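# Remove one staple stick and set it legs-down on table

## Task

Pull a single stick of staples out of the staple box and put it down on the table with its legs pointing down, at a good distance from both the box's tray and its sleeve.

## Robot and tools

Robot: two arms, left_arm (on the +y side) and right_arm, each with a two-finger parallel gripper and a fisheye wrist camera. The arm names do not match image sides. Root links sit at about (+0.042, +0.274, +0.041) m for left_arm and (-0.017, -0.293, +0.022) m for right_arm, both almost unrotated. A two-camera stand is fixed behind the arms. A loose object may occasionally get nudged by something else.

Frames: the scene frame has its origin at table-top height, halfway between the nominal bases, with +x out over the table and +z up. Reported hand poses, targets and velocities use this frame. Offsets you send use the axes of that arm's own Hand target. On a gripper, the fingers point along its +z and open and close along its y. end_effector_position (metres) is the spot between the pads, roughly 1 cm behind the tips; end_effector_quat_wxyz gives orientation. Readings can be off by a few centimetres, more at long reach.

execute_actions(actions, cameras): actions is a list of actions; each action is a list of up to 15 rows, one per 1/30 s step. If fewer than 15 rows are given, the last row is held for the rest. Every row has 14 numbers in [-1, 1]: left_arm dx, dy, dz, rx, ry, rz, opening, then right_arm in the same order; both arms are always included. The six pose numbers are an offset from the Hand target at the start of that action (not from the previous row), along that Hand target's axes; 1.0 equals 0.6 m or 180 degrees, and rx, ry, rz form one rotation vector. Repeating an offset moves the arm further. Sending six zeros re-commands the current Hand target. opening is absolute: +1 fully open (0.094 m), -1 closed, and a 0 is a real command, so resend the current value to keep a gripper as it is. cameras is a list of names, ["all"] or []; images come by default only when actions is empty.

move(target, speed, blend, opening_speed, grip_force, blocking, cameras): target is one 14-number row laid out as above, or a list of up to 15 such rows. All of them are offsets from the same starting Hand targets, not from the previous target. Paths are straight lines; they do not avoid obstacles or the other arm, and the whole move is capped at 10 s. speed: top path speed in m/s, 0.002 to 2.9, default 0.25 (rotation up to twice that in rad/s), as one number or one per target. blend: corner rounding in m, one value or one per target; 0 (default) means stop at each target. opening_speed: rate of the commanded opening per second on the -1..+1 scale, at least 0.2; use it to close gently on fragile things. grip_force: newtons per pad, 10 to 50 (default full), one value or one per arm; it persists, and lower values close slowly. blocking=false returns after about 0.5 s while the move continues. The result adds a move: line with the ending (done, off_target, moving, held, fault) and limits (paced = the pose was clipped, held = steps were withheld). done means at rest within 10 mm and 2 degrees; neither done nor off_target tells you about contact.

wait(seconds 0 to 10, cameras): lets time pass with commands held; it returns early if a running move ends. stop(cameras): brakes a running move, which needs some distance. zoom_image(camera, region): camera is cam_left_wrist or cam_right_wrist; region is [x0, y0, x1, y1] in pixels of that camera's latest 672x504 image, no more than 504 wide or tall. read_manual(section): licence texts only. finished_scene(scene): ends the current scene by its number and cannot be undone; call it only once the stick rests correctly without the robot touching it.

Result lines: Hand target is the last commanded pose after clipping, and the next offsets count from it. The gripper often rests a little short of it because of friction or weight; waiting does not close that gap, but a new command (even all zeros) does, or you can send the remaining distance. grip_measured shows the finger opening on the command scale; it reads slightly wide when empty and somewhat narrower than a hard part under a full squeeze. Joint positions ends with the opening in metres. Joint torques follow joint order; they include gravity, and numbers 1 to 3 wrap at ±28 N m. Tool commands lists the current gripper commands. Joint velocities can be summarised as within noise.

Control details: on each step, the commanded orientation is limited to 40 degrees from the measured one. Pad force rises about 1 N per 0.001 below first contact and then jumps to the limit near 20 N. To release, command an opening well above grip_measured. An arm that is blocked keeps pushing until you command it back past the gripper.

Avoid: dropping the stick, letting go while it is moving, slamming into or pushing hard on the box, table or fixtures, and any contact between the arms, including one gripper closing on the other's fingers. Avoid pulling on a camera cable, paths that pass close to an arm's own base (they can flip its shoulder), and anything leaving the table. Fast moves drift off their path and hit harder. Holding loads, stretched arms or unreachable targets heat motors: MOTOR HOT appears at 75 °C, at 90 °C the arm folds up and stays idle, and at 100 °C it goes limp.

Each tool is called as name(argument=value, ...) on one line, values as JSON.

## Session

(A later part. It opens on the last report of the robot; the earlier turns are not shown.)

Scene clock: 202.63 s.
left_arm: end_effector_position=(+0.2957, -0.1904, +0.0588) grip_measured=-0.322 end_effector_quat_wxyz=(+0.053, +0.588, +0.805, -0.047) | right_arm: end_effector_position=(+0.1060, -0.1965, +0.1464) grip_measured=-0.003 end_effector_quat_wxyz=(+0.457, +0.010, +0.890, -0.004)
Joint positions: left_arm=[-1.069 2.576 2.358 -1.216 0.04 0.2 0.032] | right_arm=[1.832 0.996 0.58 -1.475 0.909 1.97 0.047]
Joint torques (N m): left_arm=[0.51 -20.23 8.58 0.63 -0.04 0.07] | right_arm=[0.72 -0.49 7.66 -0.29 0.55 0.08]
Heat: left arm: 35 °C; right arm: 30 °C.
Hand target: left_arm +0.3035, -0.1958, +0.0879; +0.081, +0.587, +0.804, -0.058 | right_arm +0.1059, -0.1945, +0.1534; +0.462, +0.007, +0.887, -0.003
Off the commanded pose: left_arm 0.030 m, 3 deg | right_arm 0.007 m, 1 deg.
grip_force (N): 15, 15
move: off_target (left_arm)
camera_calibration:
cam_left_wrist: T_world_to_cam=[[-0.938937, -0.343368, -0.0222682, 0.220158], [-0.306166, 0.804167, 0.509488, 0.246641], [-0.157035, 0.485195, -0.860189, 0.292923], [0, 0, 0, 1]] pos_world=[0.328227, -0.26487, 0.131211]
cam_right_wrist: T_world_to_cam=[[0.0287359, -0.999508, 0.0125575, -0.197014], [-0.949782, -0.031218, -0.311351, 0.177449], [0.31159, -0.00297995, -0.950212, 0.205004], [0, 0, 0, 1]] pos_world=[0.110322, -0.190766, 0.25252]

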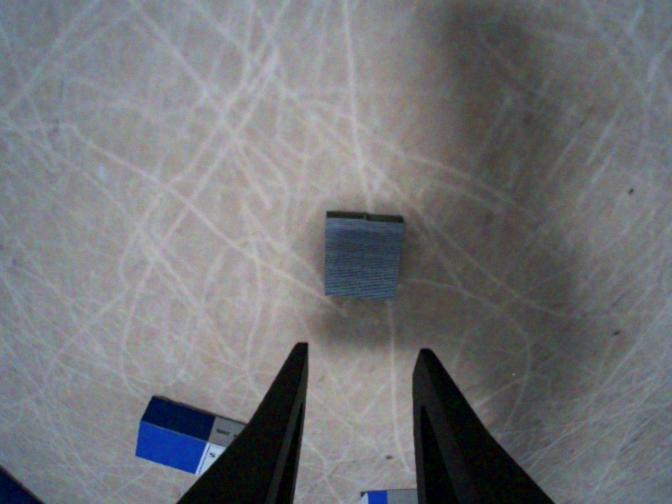

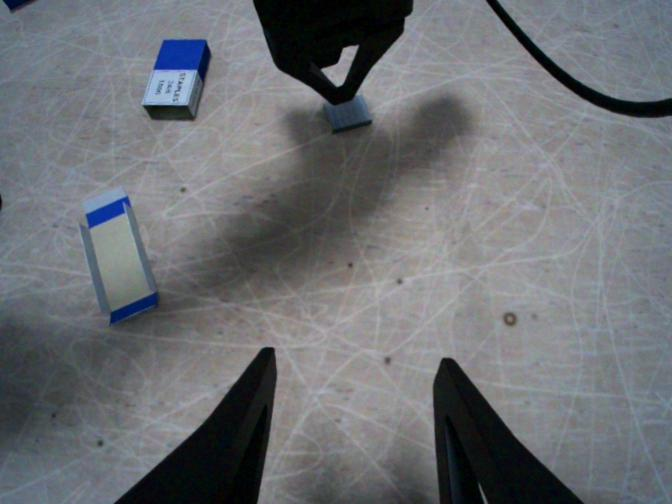

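move(target=[[0.323,0.02,-0.155,0,0,0,-0.32,0,0,0,0,0,0,0.0],[0.323,0.02,-0.155,0,0,0,-0.32,-0.051,-0.031,0.236,-0.086,0,-0.0605,-0.05]], speed=0.22, blend=0.03, cameras=["all"])

zoom_image(camera="cam_right_wrist", region=[260, 160, 460, 310])

Scene clock: 207.30 s.
left_arm: end_effector_position=(+0.2520, +0.0074, +0.1362) grip_measured=-0.322 end_effector_quat_wxyz=(+0.070, +0.586, +0.806, -0.048) | right_arm: end_effector_position=(+0.2363, -0.2152, +0.0933) grip_measured=-0.047 end_effector_quat_wxyz=(+0.449, -0.139, +0.880, +0.072)
Joint positions: left_arm=[-0.886 1.685 1.289 -1.015 0.058 0.377 0.032] | right_arm=[0.313 0.718 0.181 -0.09 -0.035 -0.024 0.045]
Joint torques (N m): left_arm=[0.31 -10.76 5.46 0.93 0.11 0.07] | right_arm=[-0.75 -0.34 7.9 1.79 -0.07 -0.07]
Heat: left arm: 36 °C; right arm: 30 °C.
Hand target: left_arm +0.2515, +0.0063, +0.1407; +0.081, +0.587, +0.804, -0.058 | right_arm +0.2392, -0.2150, +0.0971; +0.456, -0.139, +0.876, +0.073
Off the commanded pose: left_arm 0.005 m, 2 deg | right_arm 0.005 m, 1 deg.
grip_force (N): 15, 15
move: done
camera_calibration:
cam_left_wrist: T_world_to_cam=[[-0.936252, -0.349209, -0.0385316, 0.250465], [-0.323292, 0.813409, 0.483579, 0.0424885], [-0.137528, 0.465209, -0.874452, 0.253881], [0, 0, 0, 1]] pos_world=[0.283151, -0.0652035, 0.211111]
cam_right_wrist: T_world_to_cam=[[0.355852, -0.934468, 0.0117835, -0.281975], [-0.888169, -0.342089, -0.306806, 0.202191], [0.290732, 0.0987116, -0.951699, 0.140868], [0, 0, 0, 1]] pos_world=[0.238966, -0.208235, 0.19942]

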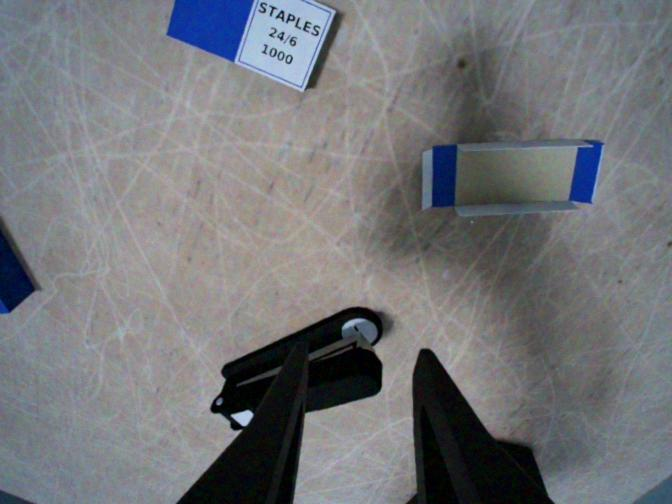

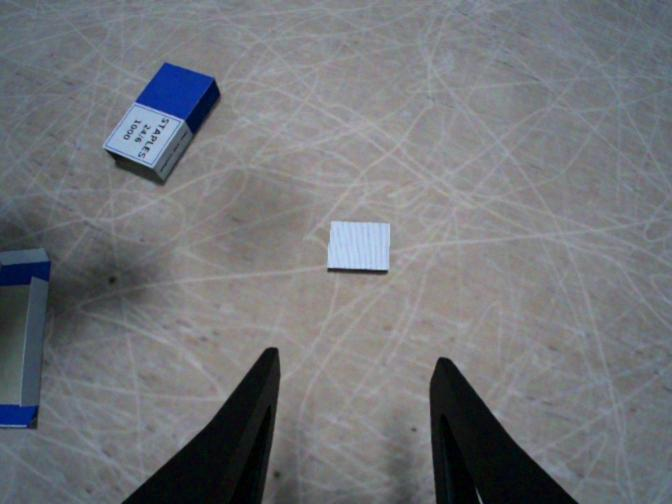

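Scaled by 2.520 from the camera's 672x504 image, which has a finer 960x720 frame.

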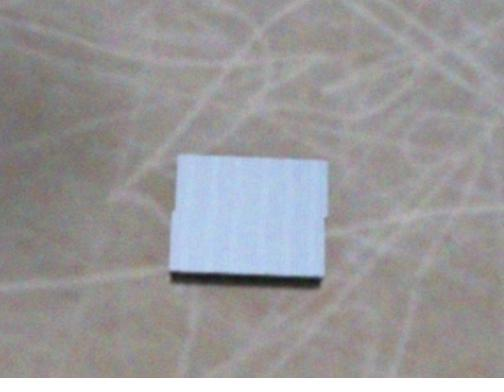

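move(target=[0,0,0,0,0,0,-0.32,0.0275,-0.0073,0.106,0,0,0,-0.15], speed=0.12, cameras=["cam_right_wrist"])

zoom_image(camera="cam_right_wrist", region=[260, 230, 460, 380])

Scene clock: 209.20 s.
left_arm: end_effector_position=(+0.2520, +0.0074, +0.1362) grip_measured=-0.322 end_effector_quat_wxyz=(+0.070, +0.586, +0.806, -0.048) | right_arm: end_effector_position=(+0.2840, -0.2041, +0.0520) grip_measured=-0.147 end_effector_quat_wxyz=(+0.460, -0.138, +0.874, +0.073)
Joint positions: left_arm=[-0.886 1.685 1.289 -1.015 0.058 0.377 0.032] | right_arm=[0.3 1.335 0.158 0.573 -0.046 -0.032 0.04]
Joint torques (N m): left_arm=[0.28 -10.76 5.46 0.93 0.11 0.07] | right_arm=[-0.75 -2.89 4.52 1.8 -0.07 -0.06]
Heat: left arm: 36 °C; right arm: 30 °C.
Hand target: left_arm +0.2515, +0.0063, +0.1407; +0.081, +0.587, +0.804, -0.058 | right_arm +0.2810, -0.2059, +0.0471; +0.456, -0.139, +0.876, +0.073
Off the commanded pose: left_arm 0.005 m, 2 deg | right_arm 0.006 m, 0 deg.
grip_force (N): 15, 15
move: done
camera_calibration:
cam_right_wrist: T_world_to_cam=[[0.35618, -0.934306, 0.014385, -0.288297], [-0.880323, -0.340683, -0.330101, 0.234937], [0.313316, 0.104912, -0.943836, 0.0810747], [0, 0, 0, 1]] pos_world=[0.284104, -0.197825, 0.158221]
Images, in order (width x height): cam_right_wrist 672x504.

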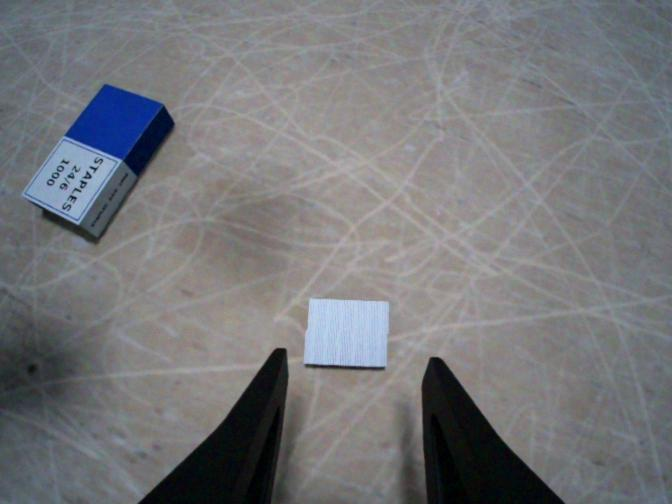

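Scaled by 2.520 from the camera's 672x504 image, which has a finer 960x720 frame.

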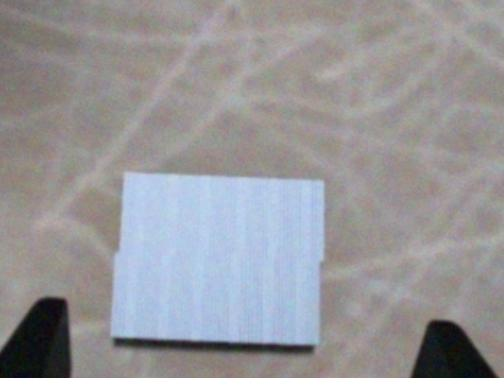

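move(target=[0,0,0,0,0,0,-0.32,0.05,0.0025,0.0418,0,0,0,-0.15], speed=0.07, cameras=["cam_right_wrist"])

zoom_image(camera="cam_right_wrist", region=[260, 290, 460, 440])

Scene clock: 210.73 s.
left_arm: end_effector_position=(+0.2520, +0.0074, +0.1362) grip_measured=-0.322 end_effector_quat_wxyz=(+0.070, +0.586, +0.806, -0.048) | right_arm: end_effector_position=(+0.2874, -0.2032, +0.0125) grip_measured=-0.147 end_effector_quat_wxyz=(+0.461, -0.138, +0.874, +0.073)
Joint positions: left_arm=[-0.886 1.685 1.289 -1.015 0.058 0.377 0.032] | right_arm=[0.3 1.726 0.116 1.009 -0.046 -0.032 0.04]
Joint torques (N m): left_arm=[0.28 -10.76 5.48 0.93 0.11 0.08] | right_arm=[0.27 -4.08 2.35 1.81 0.02 0.01]
Heat: left arm: 36 °C; right arm: 30 °C.
Hand target: left_arm +0.2515, +0.0063, +0.1407; +0.081, +0.587, +0.804, -0.058 | right_arm +0.2837, -0.2035, +0.0081; +0.456, -0.139, +0.876, +0.073
Off the commanded pose: left_arm 0.005 m, 2 deg | right_arm 0.006 m, 1 deg.
grip_force (N): 15, 15
move: done
camera_calibration:
cam_right_wrist: T_world_to_cam=[[0.356206, -0.934294, 0.0145885, -0.288059], [-0.879676, -0.340566, -0.331943, 0.225114], [0.3151, 0.105407, -0.943187, 0.0422974], [0, 0, 0, 1]] pos_world=[0.287307, -0.196924, 0.118821]
Images, in order (width x height): cam_right_wrist 672x504.

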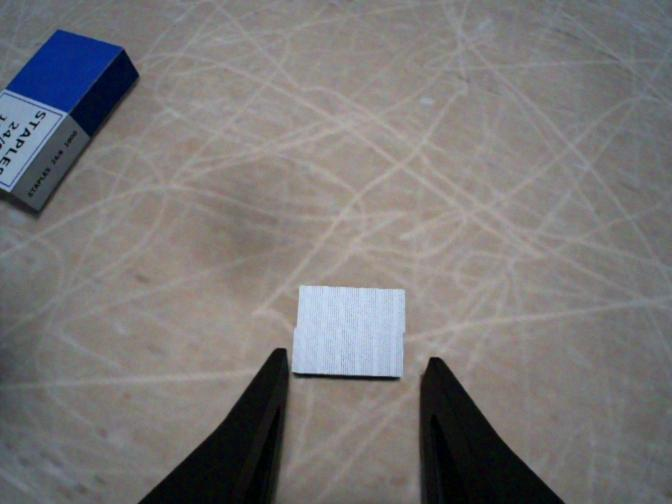

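Scaled by 2.520 from the camera's 672x504 image, which has a finer 960x720 frame.

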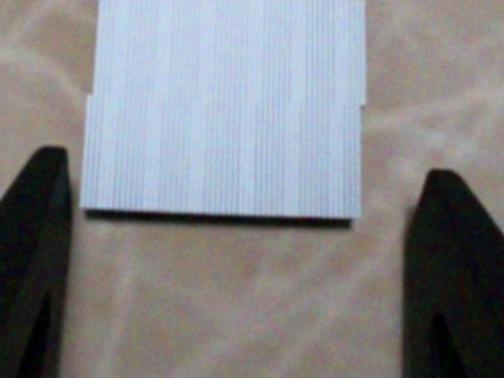

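move(target=[[0,0,0,0,0,0,-0.32,-0.0037,0.0042,0.0053,0,0,0,-0.15],[0,0,0,0,0,0,-0.32,-0.0037,0.0042,0.0053,0,0,0,-0.43]], speed=0.04, cameras=["cam_right_wrist"], opening_speed=0.3, grip_force=[15,15])

zoom_image(camera="cam_right_wrist", region=[260, 290, 460, 440])

Scene clock: 213.37 s.
left_arm: end_effector_position=(+0.2520, +0.0074, +0.1362) grip_measured=-0.322 end_effector_quat_wxyz=(+0.070, +0.586, +0.806, -0.048) | right_arm: end_effector_position=(+0.2859, -0.2010, +0.0103) grip_measured=-0.350 end_effector_quat_wxyz=(+0.457, -0.140, +0.875, +0.074)
Joint positions: left_arm=[-0.886 1.685 1.289 -1.015 0.058 0.377 0.032] | right_arm=[0.311 1.734 0.116 1.01 -0.04 -0.026 0.031]
Joint torques (N m): left_arm=[0.29 -10.76 5.45 0.93 0.11 0.06] | right_arm=[0.69 -4.03 3.43 1.76 0.14 0.05]
Heat: left arm: 36 °C; right arm: 30 °C.
Hand target: left_arm +0.2515, +0.0063, +0.1407; +0.081, +0.587, +0.804, -0.058 | right_arm +0.2866, -0.1999, +0.0081; +0.456, -0.139, +0.876, +0.073
Off the commanded pose: left_arm 0.005 m, 2 deg | right_arm 0.003 m, 0 deg.
grip_force (N): 15, 15
move: done
camera_calibration:
cam_right_wrist: T_world_to_cam=[[0.359476, -0.933064, 0.0129694, -0.286099], [-0.880854, -0.343883, -0.325333, 0.223375], [0.308016, 0.105525, -0.945511, 0.0425578], [0, 0, 0, 1]] pos_world=[0.286497, -0.194625, 0.11662]
Images, in order (width x height): cam_right_wrist 672x504.

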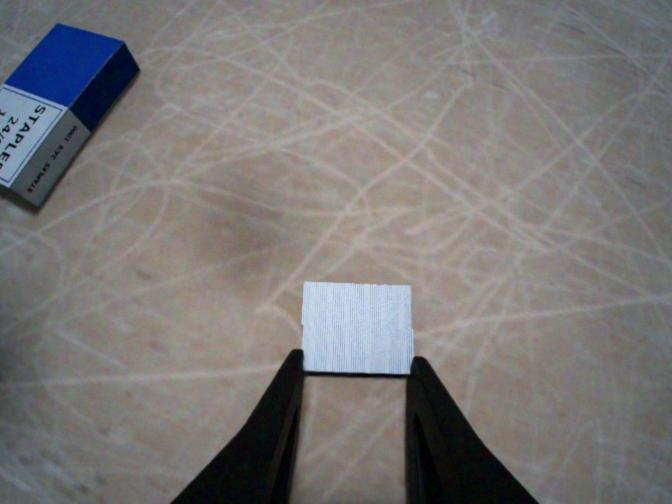

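Scaled by 2.520 from the camera's 672x504 image, which has a finer 960x720 frame.

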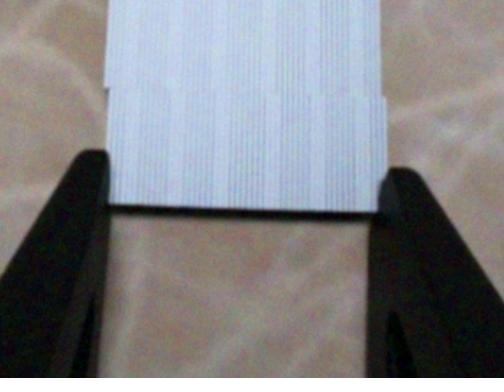

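move(target=[0,0,0,0,0,0,-0.32,0.0418,0,-0.0624,0,0,0,-0.43], speed=0.05, cameras=["cam_right_wrist"])

zoom_image(camera="cam_right_wrist", region=[260, 200, 460, 400])

Scene clock: 215.27 s.
left_arm: end_effector_position=(+0.2520, +0.0074, +0.1362) grip_measured=-0.322 end_effector_quat_wxyz=(+0.070, +0.586, +0.806, -0.048) | right_arm: end_effector_position=(+0.2543, -0.2098, +0.0104) grip_measured=-0.356 end_effector_quat_wxyz=(+0.447, -0.140, +0.880, +0.073)
Joint positions: left_arm=[-0.886 1.685 1.289 -1.015 0.058 0.377 0.032] | right_arm=[0.311 1.599 0.005 0.963 -0.04 -0.026 0.03]
Joint torques (N m): left_arm=[0.29 -10.76 5.45 0.93 0.11 0.07] | right_arm=[-0.59 -5.76 2.41 1.37 -0.03 -0.05]
Heat: left arm: 36 °C; right arm: 29 °C.
Hand target: left_arm +0.2515, +0.0063, +0.1407; +0.081, +0.587, +0.804, -0.058 | right_arm +0.2438, -0.2139, +0.0090; +0.456, -0.139, +0.876, +0.073
Off the commanded pose: left_arm 0.005 m, 2 deg | right_arm 0.011 m, 1 deg.
joint sent to its limit (right arm) — joint 3 (elbow), lower limit, where the elbow is as bent as it goes. The joint targets are off in position, not in orientation.
grip_force (N): 15, 15
move: off_target (right_arm)
camera_calibration:
cam_right_wrist: T_world_to_cam=[[0.359372, -0.93313, 0.0109802, -0.282911], [-0.887792, -0.345489, -0.304077, 0.193815], [0.287537, 0.0995287, -0.952584, 0.0572948], [0, 0, 0, 1]] pos_world=[0.257263, -0.202735, 0.116619]
Images, in order (width x height): cam_right_wrist 672x504.

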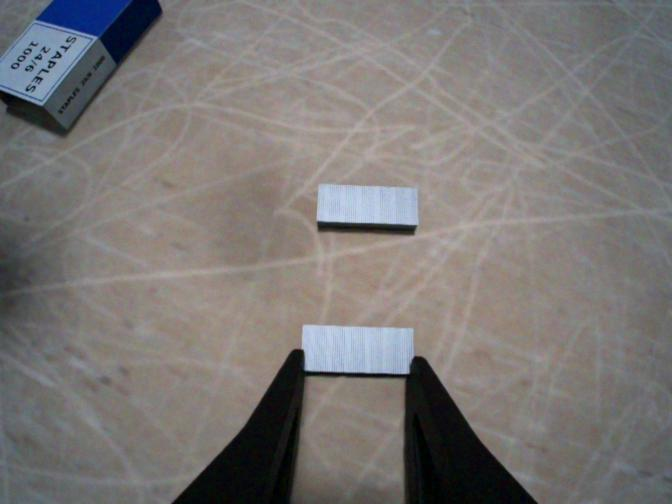

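Scaled by 2.520 from the camera's 672x504 image, which has a finer 960x720 frame.

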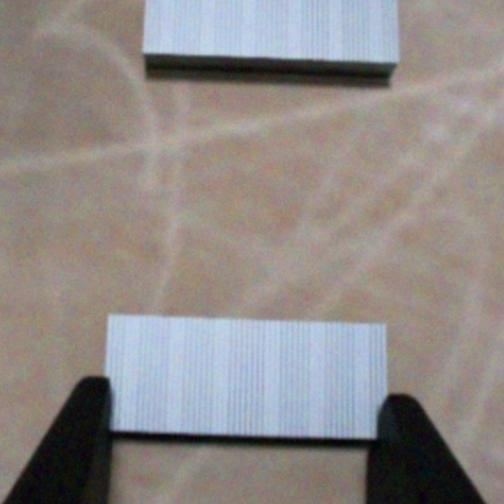

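move(target=[[0,0,0,0,0,0,-0.4,-0.0107,0.001,0.0153,0,0,0,-0.43],[0,0,0,0,0,0,-0.4,-0.0107,0.001,0.0153,0,0,0,-0.1],[0,0,0,0,0,0,-0.4,-0.067,-0.086,-0.252,0,0,0,-0.1],[-0.329,-0.0117,0.167,0,0,0,-0.4,-0.067,-0.086,-0.252,0,0,0,-0.1]], speed=[0.06,0.06,0.15,0.2], cameras=["all"], opening_speed=0.6)

zoom_image(camera="cam_left_wrist", region=[260, 180, 480, 345])

Scene clock: 223.17 s.
left_arm: end_effector_position=(+0.3082, -0.1961, +0.0840) grip_measured=-0.398 end_effector_quat_wxyz=(+0.080, +0.588, +0.802, -0.061) | right_arm: end_effector_position=(+0.1640, -0.2959, +0.1193) grip_measured=-0.103 end_effector_quat_wxyz=(+0.449, -0.138, +0.880, +0.068)
Joint positions: left_arm=[-1.052 2.558 2.413 -1.231 0.048 0.219 0.028] | right_arm=[-0.811 0.426 0.334 -0.975 -0.835 -0.937 0.042]
Joint torques (N m): left_arm=[-0.27 -14.49 8.99 0.75 -0.09 -0.03] | right_arm=[-0.9 2.33 9.33 0.88 -0.57 -0.07]
Heat: left arm: 35 °C; right arm: 30 °C.
Hand target: left_arm +0.3098, -0.1990, +0.0814; +0.081, +0.587, +0.804, -0.058 | right_arm +0.1641, -0.2942, +0.1287; +0.456, -0.139, +0.876, +0.073
Off the commanded pose: left_arm 0.004 m, 0 deg | right_arm 0.010 m, 1 deg.
grip_force (N): 15, 15
move: done
camera_calibration:
cam_left_wrist: T_world_to_cam=[[-0.93898, -0.342797, -0.028414, 0.231206], [-0.317239, 0.831114, 0.456738, 0.255296], [-0.132953, 0.437882, -0.889147, 0.305064], [0, 0, 0, 1]] pos_world=[0.338647, -0.266505, 0.161213]
cam_right_wrist: T_world_to_cam=[[0.352215, -0.93575, 0.0177693, -0.332492], [-0.889233, -0.340507, -0.305482, 0.118795], [0.291906, 0.0917945, -0.952032, 0.192456], [0, 0, 0, 1]] pos_world=[0.166566, -0.288345, 0.225422]

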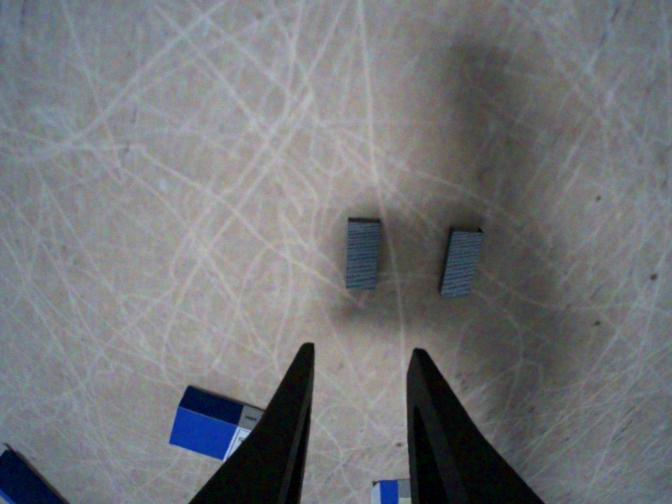

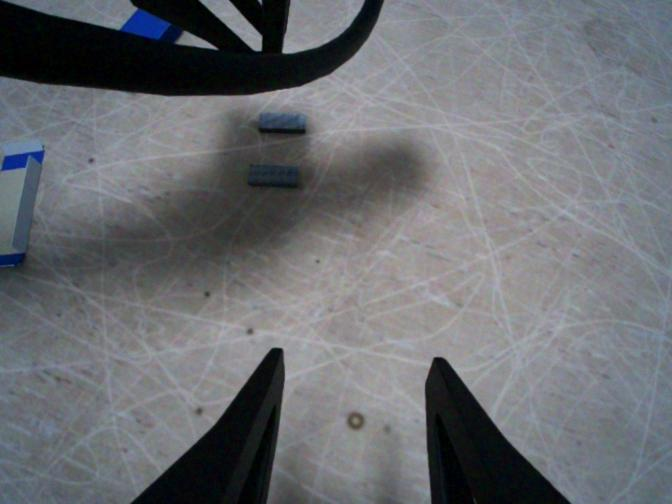

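Scaled by 2.291 from the camera's 672x504 image, which has a finer 960x720 frame.

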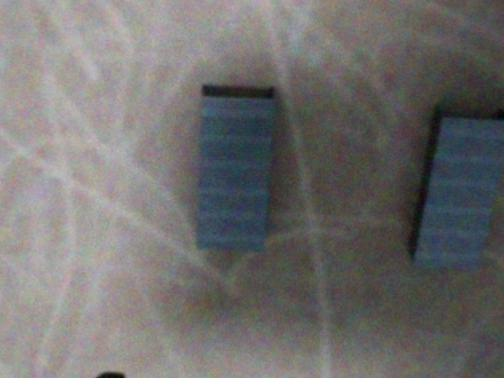

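move(target=[0.0215,-0.0052,0.0725,0,0,0,-0.45,0,0,0,0,0,0,-0.1], speed=0.12, cameras=["cam_left_wrist"])

zoom_image(camera="cam_left_wrist", region=[260, 220, 480, 385])

Scene clock: 224.57 s.
left_arm: end_effector_position=(+0.3063, -0.1925, +0.0357) grip_measured=-0.448 end_effector_quat_wxyz=(+0.072, +0.587, +0.804, -0.057) | right_arm: end_effector_position=(+0.1640, -0.2959, +0.1193) grip_measured=-0.103 end_effector_quat_wxyz=(+0.449, -0.138, +0.880, +0.068)
Joint positions: left_arm=[-1.052 2.558 2.225 -1.058 0.047 0.215 0.026] | right_arm=[-0.811 0.426 0.334 -0.975 -0.835 -0.937 0.042]
Joint torques (N m): left_arm=[-0.59 -16.96 5.6 1.04 -0.1 -0.04] | right_arm=[-0.91 2.33 9.35 0.88 -0.57 -0.07]
Heat: left arm: 35 °C; right arm: 30 °C.
Hand target: left_arm +0.3058, -0.1960, +0.0362; +0.081, +0.587, +0.804, -0.058 | right_arm +0.1641, -0.2942, +0.1287; +0.456, -0.139, +0.876, +0.073
Off the commanded pose: left_arm 0.004 m, 1 deg | right_arm 0.010 m, 1 deg.
grip_force (N): 15, 15
move: done
camera_calibration:
cam_left_wrist: T_world_to_cam=[[-0.937898, -0.345974, -0.0254969, 0.228166], [-0.316447, 0.823102, 0.471555, 0.271415], [-0.142159, 0.450339, -0.881468, 0.265107], [0, 0, 0, 1]] pos_world=[0.337573, -0.26385, 0.111514]
Images, in order (width x height): cam_left_wrist 672x504.

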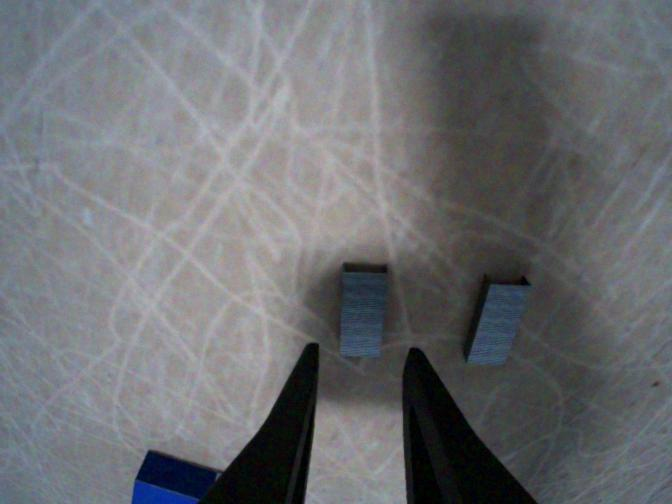

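Scaled by 2.291 from the camera's 672x504 image, which has a finer 960x720 frame.

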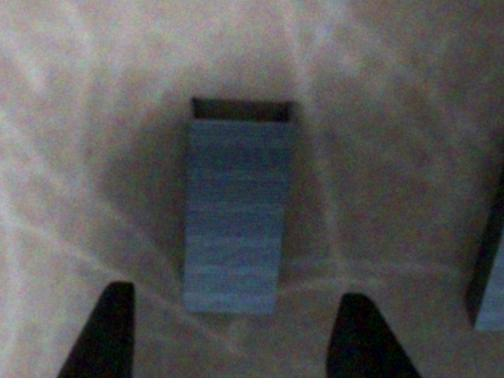

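move(target=[0.0052,0,0.0315,0,0,0,-0.45,0,0,0,0,0,0,-0.1], speed=0.05, cameras=["cam_left_wrist"])

zoom_image(camera="cam_left_wrist", region=[260, 260, 480, 425])

Scene clock: 225.80 s.
left_arm: end_effector_position=(+0.3079, -0.1953, +0.0257) grip_measured=-0.448 end_effector_quat_wxyz=(+0.081, +0.586, +0.804, -0.061) | right_arm: end_effector_position=(+0.1640, -0.2959, +0.1193) grip_measured=-0.103 end_effector_quat_wxyz=(+0.449, -0.138, +0.880, +0.068)
Joint positions: left_arm=[-1.052 2.558 2.181 -0.997 0.047 0.214 0.026] | right_arm=[-0.811 0.426 0.334 -0.975 -0.835 -0.937 0.042]
Joint torques (N m): left_arm=[-0.58 -15.51 5.56 1.09 -0.09 -0.04] | right_arm=[-0.9 2.35 9.33 0.88 -0.57 -0.08]
Heat: left arm: 35 °C; right arm: 30 °C.
Hand target: left_arm +0.3060, -0.1967, +0.0171; +0.081, +0.587, +0.804, -0.058 | right_arm +0.1641, -0.2942, +0.1287; +0.456, -0.139, +0.876, +0.073
Off the commanded pose: left_arm 0.009 m, 0 deg | right_arm 0.010 m, 1 deg.
grip_force (N): 15, 15
move: done
camera_calibration:
cam_left_wrist: T_world_to_cam=[[-0.937506, -0.346789, -0.0286435, 0.228265], [-0.321052, 0.830302, 0.455548, 0.282211], [-0.134197, 0.436275, -0.88975, 0.252919], [0, 0, 0, 1]] pos_world=[0.338545, -0.265502, 0.103013]
Images, in order (width x height): cam_left_wrist 672x504.

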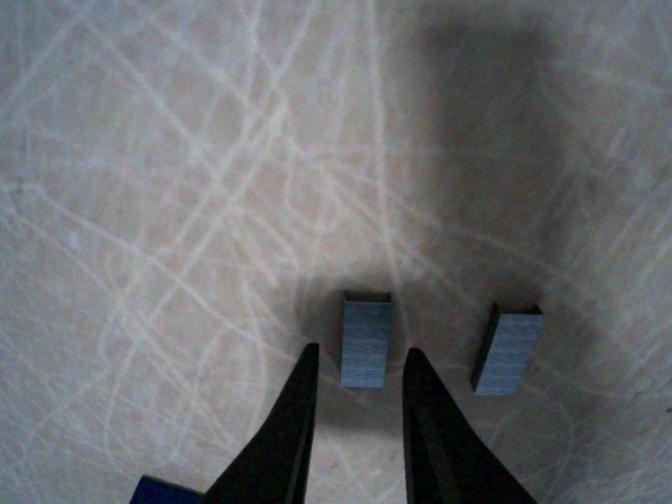

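Scaled by 2.291 from the camera's 672x504 image, which has a finer 960x720 frame.

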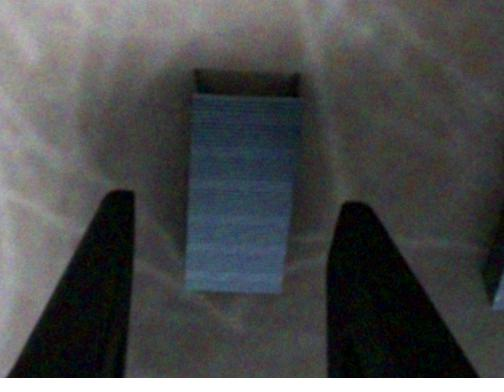

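move(target=[0.0024,0,0.0145,0,0,0,-0.45,0,0,0,0,0,0,-0.1], speed=0.04)

move(target=[0.0004,0,0.0025,0,0,0,-0.45,0,0,0,0,0,0,-0.1], speed=0.03, cameras=["cam_left_wrist"])

zoom_image(camera="cam_left_wrist", region=[260, 260, 480, 425])

Scene clock: 227.00 s.
left_arm: end_effector_position=(+0.3087, -0.1967, +0.0217) grip_measured=-0.448 end_effector_quat_wxyz=(+0.085, +0.586, +0.803, -0.063) | right_arm: end_effector_position=(+0.1640, -0.2959, +0.1193) grip_measured=-0.103 end_effector_quat_wxyz=(+0.449, -0.138, +0.880, +0.068)
Joint positions: left_arm=[-1.052 2.558 2.164 -0.97 0.047 0.214 0.026] | right_arm=[-0.811 0.426 0.334 -0.975 -0.835 -0.937 0.042]
Joint torques (N m): left_arm=[-0.59 -14.75 5.52 1.08 -0.09 -0.03] | right_arm=[-0.91 2.35 9.35 0.88 -0.57 -0.08]
Heat: left arm: 35 °C; right arm: 31 °C.
Hand target: left_arm +0.3061, -0.1970, +0.0082; +0.081, +0.587, +0.804, -0.058 | right_arm +0.1641, -0.2942, +0.1287; +0.456, -0.139, +0.876, +0.073
Off the commanded pose: left_arm 0.014 m, 1 deg | right_arm 0.010 m, 1 deg.
grip_force (N): 15, 15
move: off_target (left_arm)

Scene clock: 227.70 s.
left_arm: end_effector_position=(+0.3093, -0.1976, +0.0219) grip_measured=-0.448 end_effector_quat_wxyz=(+0.087, +0.586, +0.803, -0.064) | right_arm: end_effector_position=(+0.1640, -0.2959, +0.1193) grip_measured=-0.103 end_effector_quat_wxyz=(+0.449, -0.138, +0.880, +0.068)
Joint positions: left_arm=[-1.052 2.558 2.164 -0.965 0.047 0.214 0.026] | right_arm=[-0.811 0.426 0.334 -0.975 -0.835 -0.937 0.042]
Joint torques (N m): left_arm=[-0.62 -14.61 5.3 1.1 -0.08 -0.04] | right_arm=[-0.9 2.35 9.33 0.88 -0.57 -0.07]
Heat: left arm: 35 °C; right arm: 31 °C.
Hand target: left_arm +0.3061, -0.1970, +0.0067; +0.081, +0.587, +0.804, -0.058 | right_arm +0.1641, -0.2942, +0.1287; +0.456, -0.139, +0.876, +0.073
Off the commanded pose: left_arm 0.016 m, 1 deg | right_arm 0.010 m, 1 deg.
grip_force (N): 15, 15
move: off_target (left_arm)
camera_calibration:
cam_left_wrist: T_world_to_cam=[[-0.937281, -0.34719, -0.0310478, 0.228593], [-0.324208, 0.835577, 0.443509, 0.288587], [-0.128039, 0.425758, -0.895732, 0.246843], [0, 0, 0, 1]] pos_world=[0.339424, -0.266867, 0.100211]
Images, in order (width x height): cam_left_wrist 672x504.

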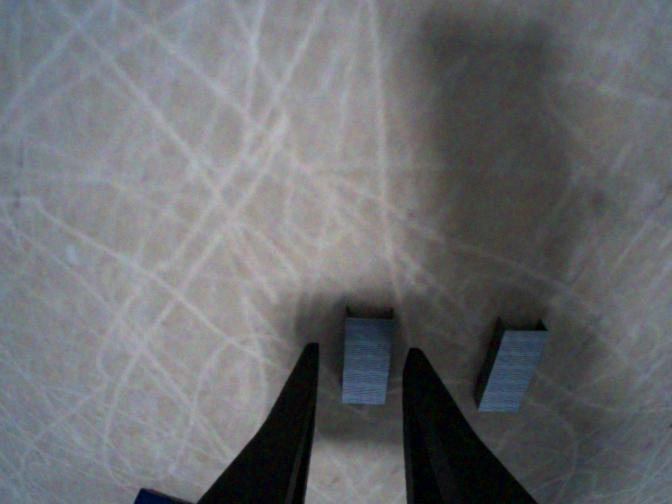

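Scaled by 2.291 from the camera's 672x504 image, which has a finer 960x720 frame.

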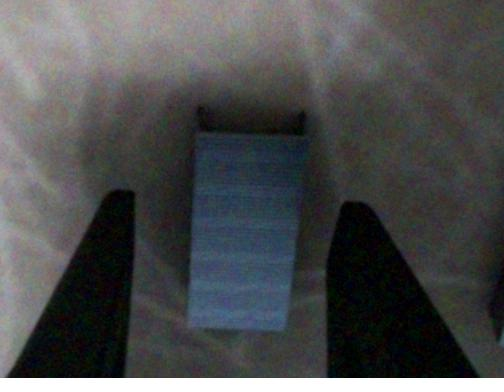

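move(target=[0.0022,0.0,0.0125,0,0.004,0,-0.45,0,0,0,0,0,0,-0.1], speed=0.04, cameras=["cam_left_wrist"])

zoom_image(camera="cam_left_wrist", region=[260, 260, 480, 425])

Scene clock: 228.50 s.
left_arm: end_effector_position=(+0.3095, -0.1972, +0.0183) grip_measured=-0.448 end_effector_quat_wxyz=(+0.085, +0.586, +0.804, -0.062) | right_arm: end_effector_position=(+0.1640, -0.2959, +0.1193) grip_measured=-0.103 end_effector_quat_wxyz=(+0.449, -0.138, +0.880, +0.068)
Joint positions: left_arm=[-1.052 2.565 2.164 -0.962 0.045 0.213 0.026] | right_arm=[-0.811 0.426 0.334 -0.975 -0.835 -0.937 0.042]
Joint torques (N m): left_arm=[-0.69 -13.24 6.45 1 -0.1 -0.03] | right_arm=[-0.9 2.33 9.35 0.88 -0.57 -0.07]
Heat: left arm: 35 °C; right arm: 31 °C.
Hand target: left_arm +0.3062, -0.1972, -0.0009; +0.076, +0.587, +0.804, -0.054 | right_arm +0.1641, -0.2942, +0.1287; +0.456, -0.139, +0.876, +0.073
Off the commanded pose: left_arm 0.019 m, 1 deg | right_arm 0.010 m, 1 deg.
grip_force (N): 15, 15
move: off_target (left_arm)
camera_calibration:
cam_left_wrist: T_world_to_cam=[[-0.936768, -0.348458, -0.0322846, 0.228391], [-0.325286, 0.83301, 0.447529, 0.289637], [-0.129052, 0.429733, -0.893686, 0.244559], [0, 0, 0, 1]] pos_world=[0.339725, -0.266781, 0.0963115]
Images, in order (width x height): cam_left_wrist 672x504.

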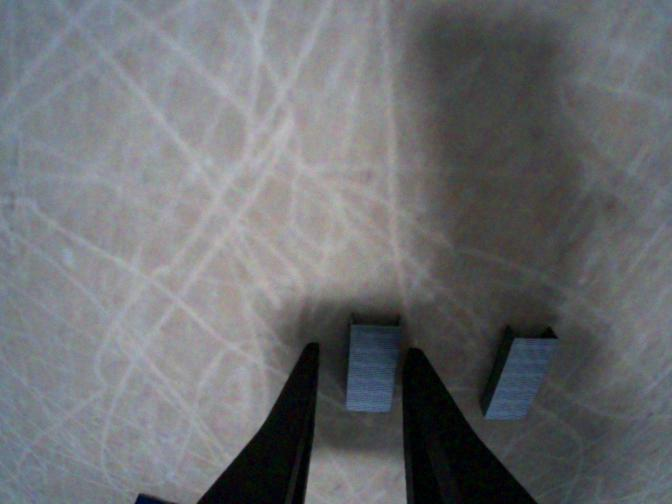

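Scaled by 2.291 from the camera's 672x504 image, which has a finer 960x720 frame.

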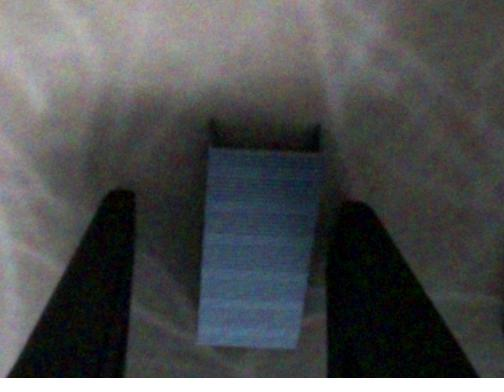

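move(target=[[0.0002,0.0,0.0015,0,0,0,-0.45,0,0,0,0,0,0,-0.1],[0.0002,0.0,0.0015,0,0,0,-0.8,0,0,0,0,0,0,-0.1]], speed=0.04, opening_speed=0.3, cameras=["cam_left_wrist"])

zoom_image(camera="cam_left_wrist", region=[260, 260, 480, 425])

Scene clock: 230.87 s.
left_arm: end_effector_position=(+0.3080, -0.1982, +0.0181) grip_measured=-0.710 end_effector_quat_wxyz=(+0.086, +0.587, +0.803, -0.062) | right_arm: end_effector_position=(+0.1640, -0.2959, +0.1193) grip_measured=-0.103 end_effector_quat_wxyz=(+0.449, -0.138, +0.880, +0.068)
Joint positions: left_arm=[-1.055 2.566 2.164 -0.962 0.045 0.213 0.014] | right_arm=[-0.811 0.426 0.334 -0.975 -0.835 -0.937 0.042]
Joint torques (N m): left_arm=[-0.44 -13.24 6.35 1.02 -0.1 -0.02] | right_arm=[-0.9 2.33 9.35 0.89 -0.57 -0.07]
Heat: left arm: 35 °C; right arm: 31 °C.
Hand target: left_arm +0.3062, -0.1973, -0.0018; +0.076, +0.587, +0.804, -0.054 | right_arm +0.1641, -0.2942, +0.1287; +0.456, -0.139, +0.876, +0.073
Off the commanded pose: left_arm 0.020 m, 1 deg | right_arm 0.010 m, 1 deg.
grip_force (N): 15, 15
move: off_target (left_arm); target 2's new opening was sent with left_arm's hand 0.020 m and 1 deg from that target
camera_calibration:
cam_left_wrist: T_world_to_cam=[[-0.937955, -0.345248, -0.0323181, 0.227579], [-0.322499, 0.834294, 0.447154, 0.289494], [-0.127417, 0.429833, -0.893873, 0.244112], [0, 0, 0, 1]] pos_world=[0.337925, -0.26788, 0.0961115]
Images, in order (width x height): cam_left_wrist 672x504.

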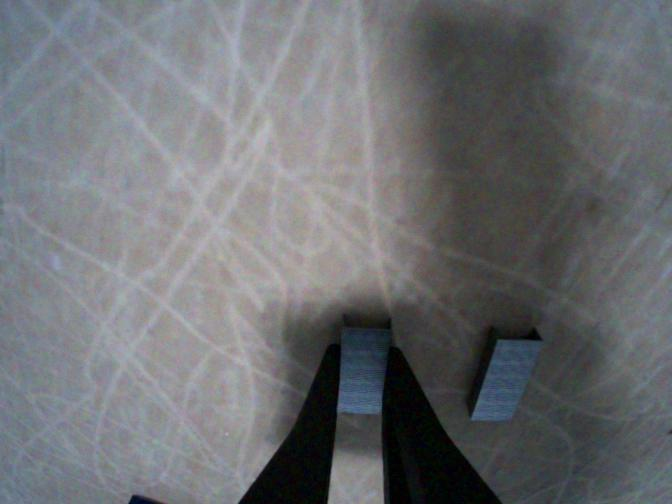

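Scaled by 2.291 from the camera's 672x504 image, which has a finer 960x720 frame.

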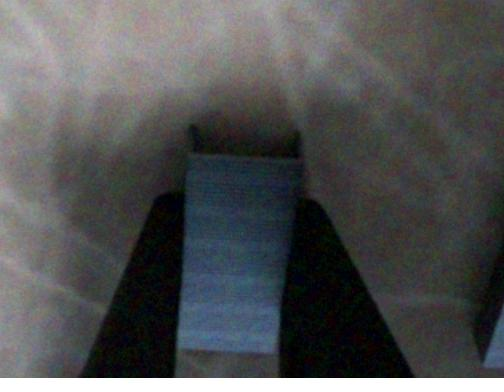

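move(target=[[-0.019,0,-0.118,0,0,0,-0.8,0,0,0,0,0,0,-0.1],[0.301,-0.129,-0.197,-0.0036,0,-0.0219,-0.8,0,0,0,0,0,0,-0.1]], speed=0.18, blend=0.02, cameras=["cam_left_wrist"])

zoom_image(camera="cam_left_wrist", region=[220, 180, 520, 430])

Scene clock: 233.63 s.
left_arm: end_effector_position=(+0.1700, -0.0283, +0.0754) grip_measured=-0.711 end_effector_quat_wxyz=(+0.060, +0.560, +0.825, -0.047) | right_arm: end_effector_position=(+0.1640, -0.2959, +0.1193) grip_measured=-0.103 end_effector_quat_wxyz=(+0.449, -0.138, +0.880, +0.068)
Joint positions: left_arm=[-1.176 1.716 1.076 -0.779 0.014 0.026 0.014] | right_arm=[-0.811 0.426 0.334 -0.975 -0.835 -0.937 0.042]
Joint torques (N m): left_arm=[-0.4 -10.95 5.11 0.95 -0.11 -0.04] | right_arm=[-0.9 2.33 9.35 0.88 -0.57 -0.07]
Heat: left arm: 35 °C; right arm: 31 °C.
Hand target: left_arm +0.1716, -0.0309, +0.0807; +0.077, +0.559, +0.824, -0.052 | right_arm +0.1641, -0.2942, +0.1287; +0.456, -0.139, +0.876, +0.073
Off the commanded pose: left_arm 0.006 m, 2 deg | right_arm 0.010 m, 1 deg.
grip_force (N): 15, 15
move: done
camera_calibration:
cam_left_wrist: T_world_to_cam=[[-0.913171, -0.406838, -0.0245403, 0.15211], [-0.363518, 0.78575, 0.500452, 0.0792592], [-0.18432, 0.465919, -0.865416, 0.213244], [0, 0, 0, 1]] pos_world=[0.207019, -0.0997482, 0.148612]
Images, in order (width x height): cam_left_wrist 672x504.

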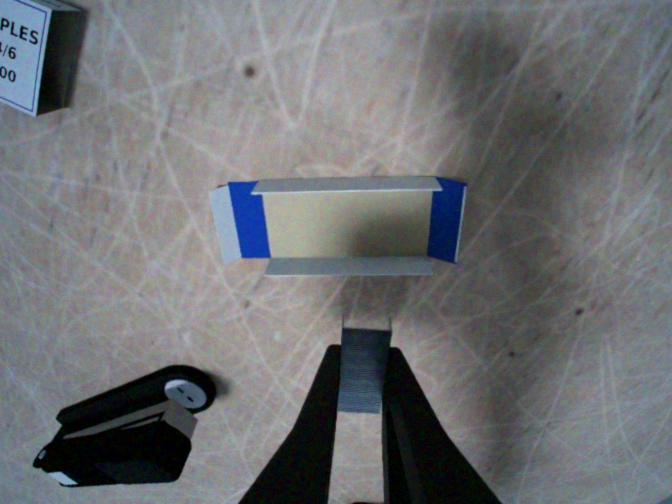

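Scaled by 1.680 from the camera's 672x504 image, which has a finer 960x720 frame.

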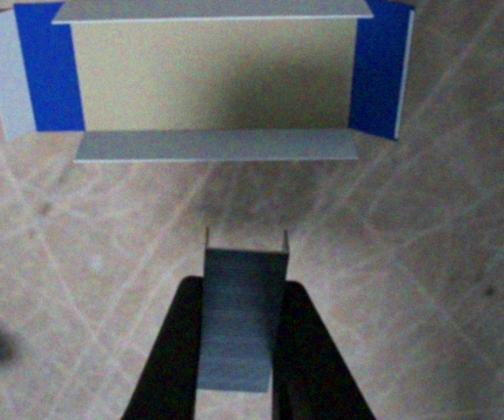

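move(target=[-0.007,0.0078,0.0573,0,0,0,-0.8,0,0,0,0,0,0,-0.1], speed=0.08, cameras=["cam_left_wrist"])

zoom_image(camera="cam_left_wrist", region=[220, 210, 520, 430])

Scene clock: 235.13 s.
left_arm: end_effector_position=(+0.1762, -0.0394, +0.0521) grip_measured=-0.711 end_effector_quat_wxyz=(+0.073, +0.559, +0.824, -0.054) | right_arm: end_effector_position=(+0.1640, -0.2959, +0.1193) grip_measured=-0.103 end_effector_quat_wxyz=(+0.449, -0.138, +0.880, +0.068)
Joint positions: left_arm=[-1.172 1.775 1.039 -0.652 0.013 0.029 0.014] | right_arm=[-0.811 0.426 0.334 -0.975 -0.835 -0.937 0.042]
Joint torques (N m): left_arm=[0.46 -8.27 5.22 1.05 -0.11 0.07] | right_arm=[-0.9 2.33 9.35 0.88 -0.57 -0.07]
Heat: left arm: 35 °C; right arm: 31 °C.
Hand target: left_arm +0.1800, -0.0390, +0.0478; +0.077, +0.559, +0.824, -0.052 | right_arm +0.1641, -0.2942, +0.1287; +0.456, -0.139, +0.876, +0.073
Off the commanded pose: left_arm 0.006 m, 1 deg | right_arm 0.010 m, 1 deg.
grip_force (N): 15, 15
move: done
camera_calibration:
cam_left_wrist: T_world_to_cam=[[-0.912322, -0.408715, -0.0249061, 0.15253], [-0.370854, 0.798961, 0.473422, 0.10507], [-0.173596, 0.44115, -0.880483, 0.197343], [0, 0, 0, 1]] pos_world=[0.212381, -0.108664, 0.127814]
Images, in order (width x height): cam_left_wrist 672x504.

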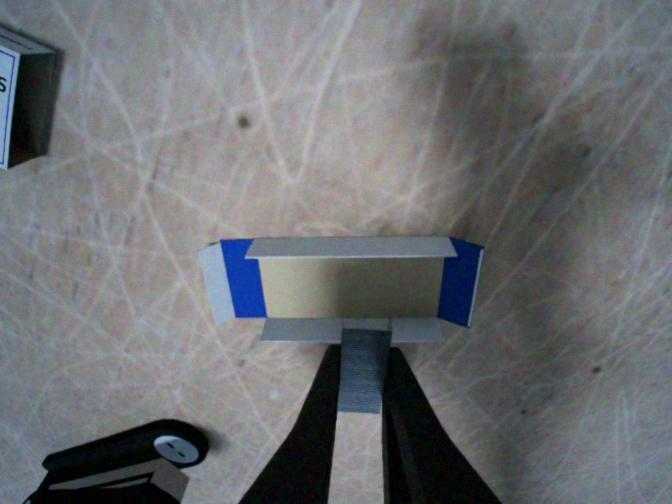

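Scaled by 1.680 from the camera's 672x504 image, which has a finer 960x720 frame.

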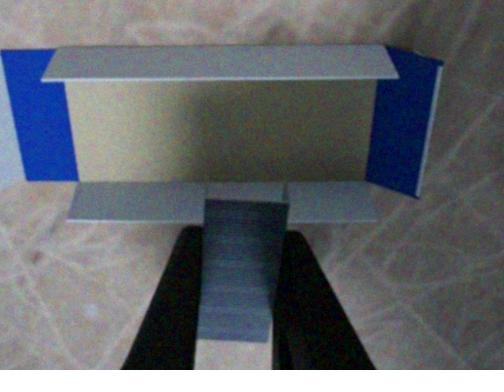

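move(target=[0.0145,0.0042,0.0345,0,0,0,-0.8,0,0,0,0,0,0,-0.1], speed=0.06, cameras=["cam_left_wrist"])

zoom_image(camera="cam_left_wrist", region=[220, 240, 520, 460])

Scene clock: 236.40 s.
left_arm: end_effector_position=(+0.1775, -0.0348, +0.0310) grip_measured=-0.711 end_effector_quat_wxyz=(+0.075, +0.559, +0.824, -0.055) | right_arm: end_effector_position=(+0.1640, -0.2959, +0.1193) grip_measured=-0.103 end_effector_quat_wxyz=(+0.449, -0.138, +0.880, +0.068)
Joint positions: left_arm=[-1.164 1.804 0.977 -0.558 0.013 0.038 0.014] | right_arm=[-0.811 0.426 0.334 -0.975 -0.835 -0.937 0.042]
Joint torques (N m): left_arm=[0.47 -8.08 4.93 1.05 -0.09 0.07] | right_arm=[-0.9 2.33 9.35 0.88 -0.57 -0.07]
Heat: left arm: 35 °C; right arm: 31 °C.
Hand target: left_arm +0.1805, -0.0336, +0.0258; +0.077, +0.559, +0.824, -0.052 | right_arm +0.1641, -0.2942, +0.1287; +0.456, -0.139, +0.876, +0.073
Off the commanded pose: left_arm 0.006 m, 0 deg | right_arm 0.010 m, 1 deg.
grip_force (N): 15, 15
move: done
camera_calibration:
cam_left_wrist: T_world_to_cam=[[-0.912196, -0.408895, -0.0265247, 0.155057], [-0.372268, 0.799958, 0.470621, 0.112314], [-0.171216, 0.439173, -0.881936, 0.176496], [0, 0, 0, 1]] pos_world=[0.213472, -0.103957, 0.106913]
Images, in order (width x height): cam_left_wrist 672x504.

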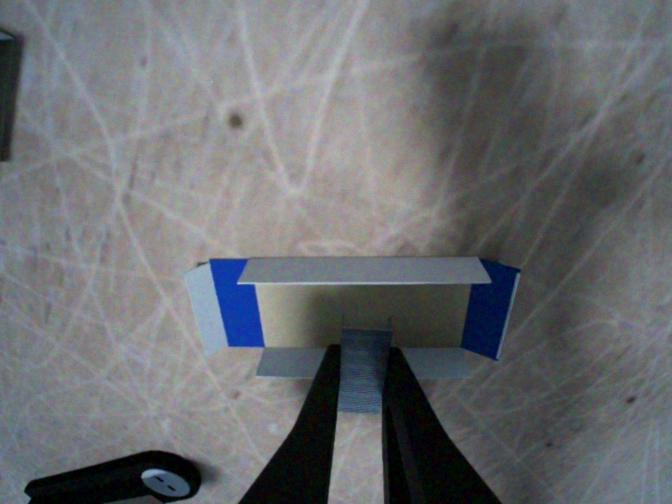

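Scaled by 1.680 from the camera's 672x504 image, which has a finer 960x720 frame.

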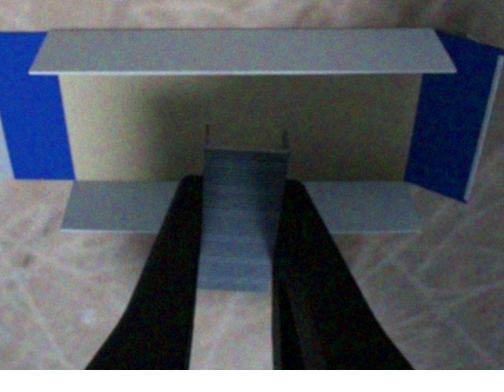

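move(target=[0.0035,0.0,0.0165,0,0,0,-0.8,0,0,0,0,0,0,-0.1], speed=0.04, cameras=["cam_left_wrist"])

zoom_image(camera="cam_left_wrist", region=[220, 240, 520, 460])

Scene clock: 237.27 s.
left_arm: end_effector_position=(+0.1781, -0.0363, +0.0265) grip_measured=-0.711 end_effector_quat_wxyz=(+0.078, +0.559, +0.823, -0.057) | right_arm: end_effector_position=(+0.1640, -0.2959, +0.1193) grip_measured=-0.103 end_effector_quat_wxyz=(+0.449, -0.138, +0.880, +0.068)
Joint positions: left_arm=[-1.164 1.814 0.967 -0.531 0.013 0.038 0.014] | right_arm=[-0.811 0.426 0.334 -0.975 -0.835 -0.937 0.042]
Joint torques (N m): left_arm=[0.49 -7.12 4.21 1.23 -0.09 0.07] | right_arm=[-0.9 2.35 9.33 0.88 -0.57 -0.07]
Heat: left arm: 35 °C; right arm: 31 °C.
Hand target: left_arm +0.1805, -0.0334, +0.0157; +0.077, +0.559, +0.824, -0.052 | right_arm +0.1641, -0.2942, +0.1287; +0.456, -0.139, +0.876, +0.073
Off the commanded pose: left_arm 0.011 m, 1 deg | right_arm 0.010 m, 1 deg.
grip_force (N): 15, 15
move: off_target (left_arm)
camera_calibration:
cam_left_wrist: T_world_to_cam=[[-0.912141, -0.409022, -0.0264516, 0.154918], [-0.373579, 0.80308, 0.46422, 0.116267], [-0.168634, 0.433316, -0.885325, 0.172692], [0, 0, 0, 1]] pos_world=[0.213863, -0.104837, 0.103013]
Images, in order (width x height): cam_left_wrist 672x504.

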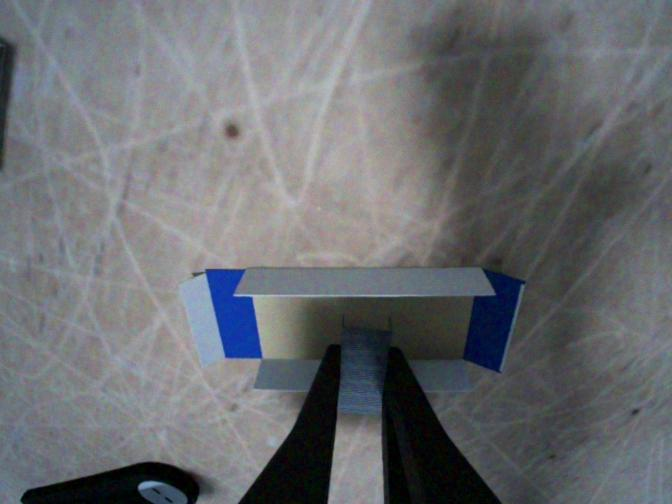

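Scaled by 1.680 from the camera's 672x504 image, which has a finer 960x720 frame.

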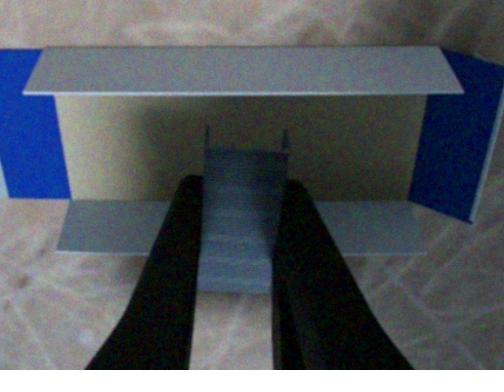

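move(target=[[-0.0085,-0.0002,-0.03,0,0,0,-0.8,0,0,0,0,0,0,-0.1]], speed=0.05, cameras=["cam_left_wrist"])

zoom_image(camera="cam_left_wrist", region=[220, 240, 520, 460])

Scene clock: 238.77 s.
left_arm: end_effector_position=(+0.1755, -0.0304, +0.0256) grip_measured=-0.711 end_effector_quat_wxyz=(+0.067, +0.560, +0.825, -0.049) | right_arm: end_effector_position=(+0.1640, -0.2959, +0.1193) grip_measured=-0.103 end_effector_quat_wxyz=(+0.449, -0.138, +0.880, +0.068)
Joint positions: left_arm=[-1.164 1.814 0.968 -0.559 0.013 0.038 0.014] | right_arm=[-0.811 0.426 0.334 -0.975 -0.835 -0.937 0.042]
Joint torques (N m): left_arm=[0.42 -10.24 7.1 0.66 -0.1 0.06] | right_arm=[-0.9 2.32 9.35 0.88 -0.57 -0.07]
Heat: left arm: 35 °C; right arm: 31 °C.
Hand target: left_arm +0.1810, -0.0351, +0.0344; +0.078, +0.559, +0.824, -0.052 | right_arm +0.1641, -0.2942, +0.1287; +0.456, -0.139, +0.876, +0.073
Off the commanded pose: left_arm 0.011 m, 1 deg | right_arm 0.010 m, 1 deg.
grip_force (N): 15, 15
move: off_target (left_arm)
camera_calibration:
cam_left_wrist: T_world_to_cam=[[-0.912405, -0.408425, -0.0265588, 0.154959], [-0.368474, 0.791442, 0.487694, 0.109241], [-0.178167, 0.454761, -0.87261, 0.170951], [0, 0, 0, 1]] pos_world=[0.212096, -0.10091, 0.100013]
Images, in order (width x height): cam_left_wrist 672x504.

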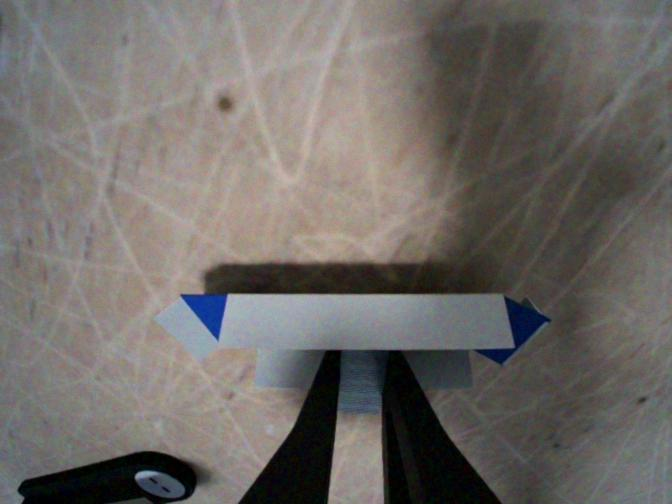

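Scaled by 1.680 from the camera's 672x504 image, which has a finer 960x720 frame.

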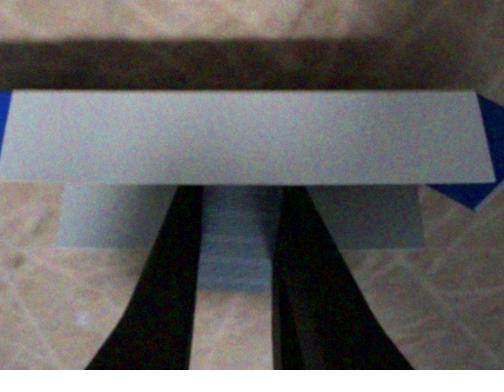

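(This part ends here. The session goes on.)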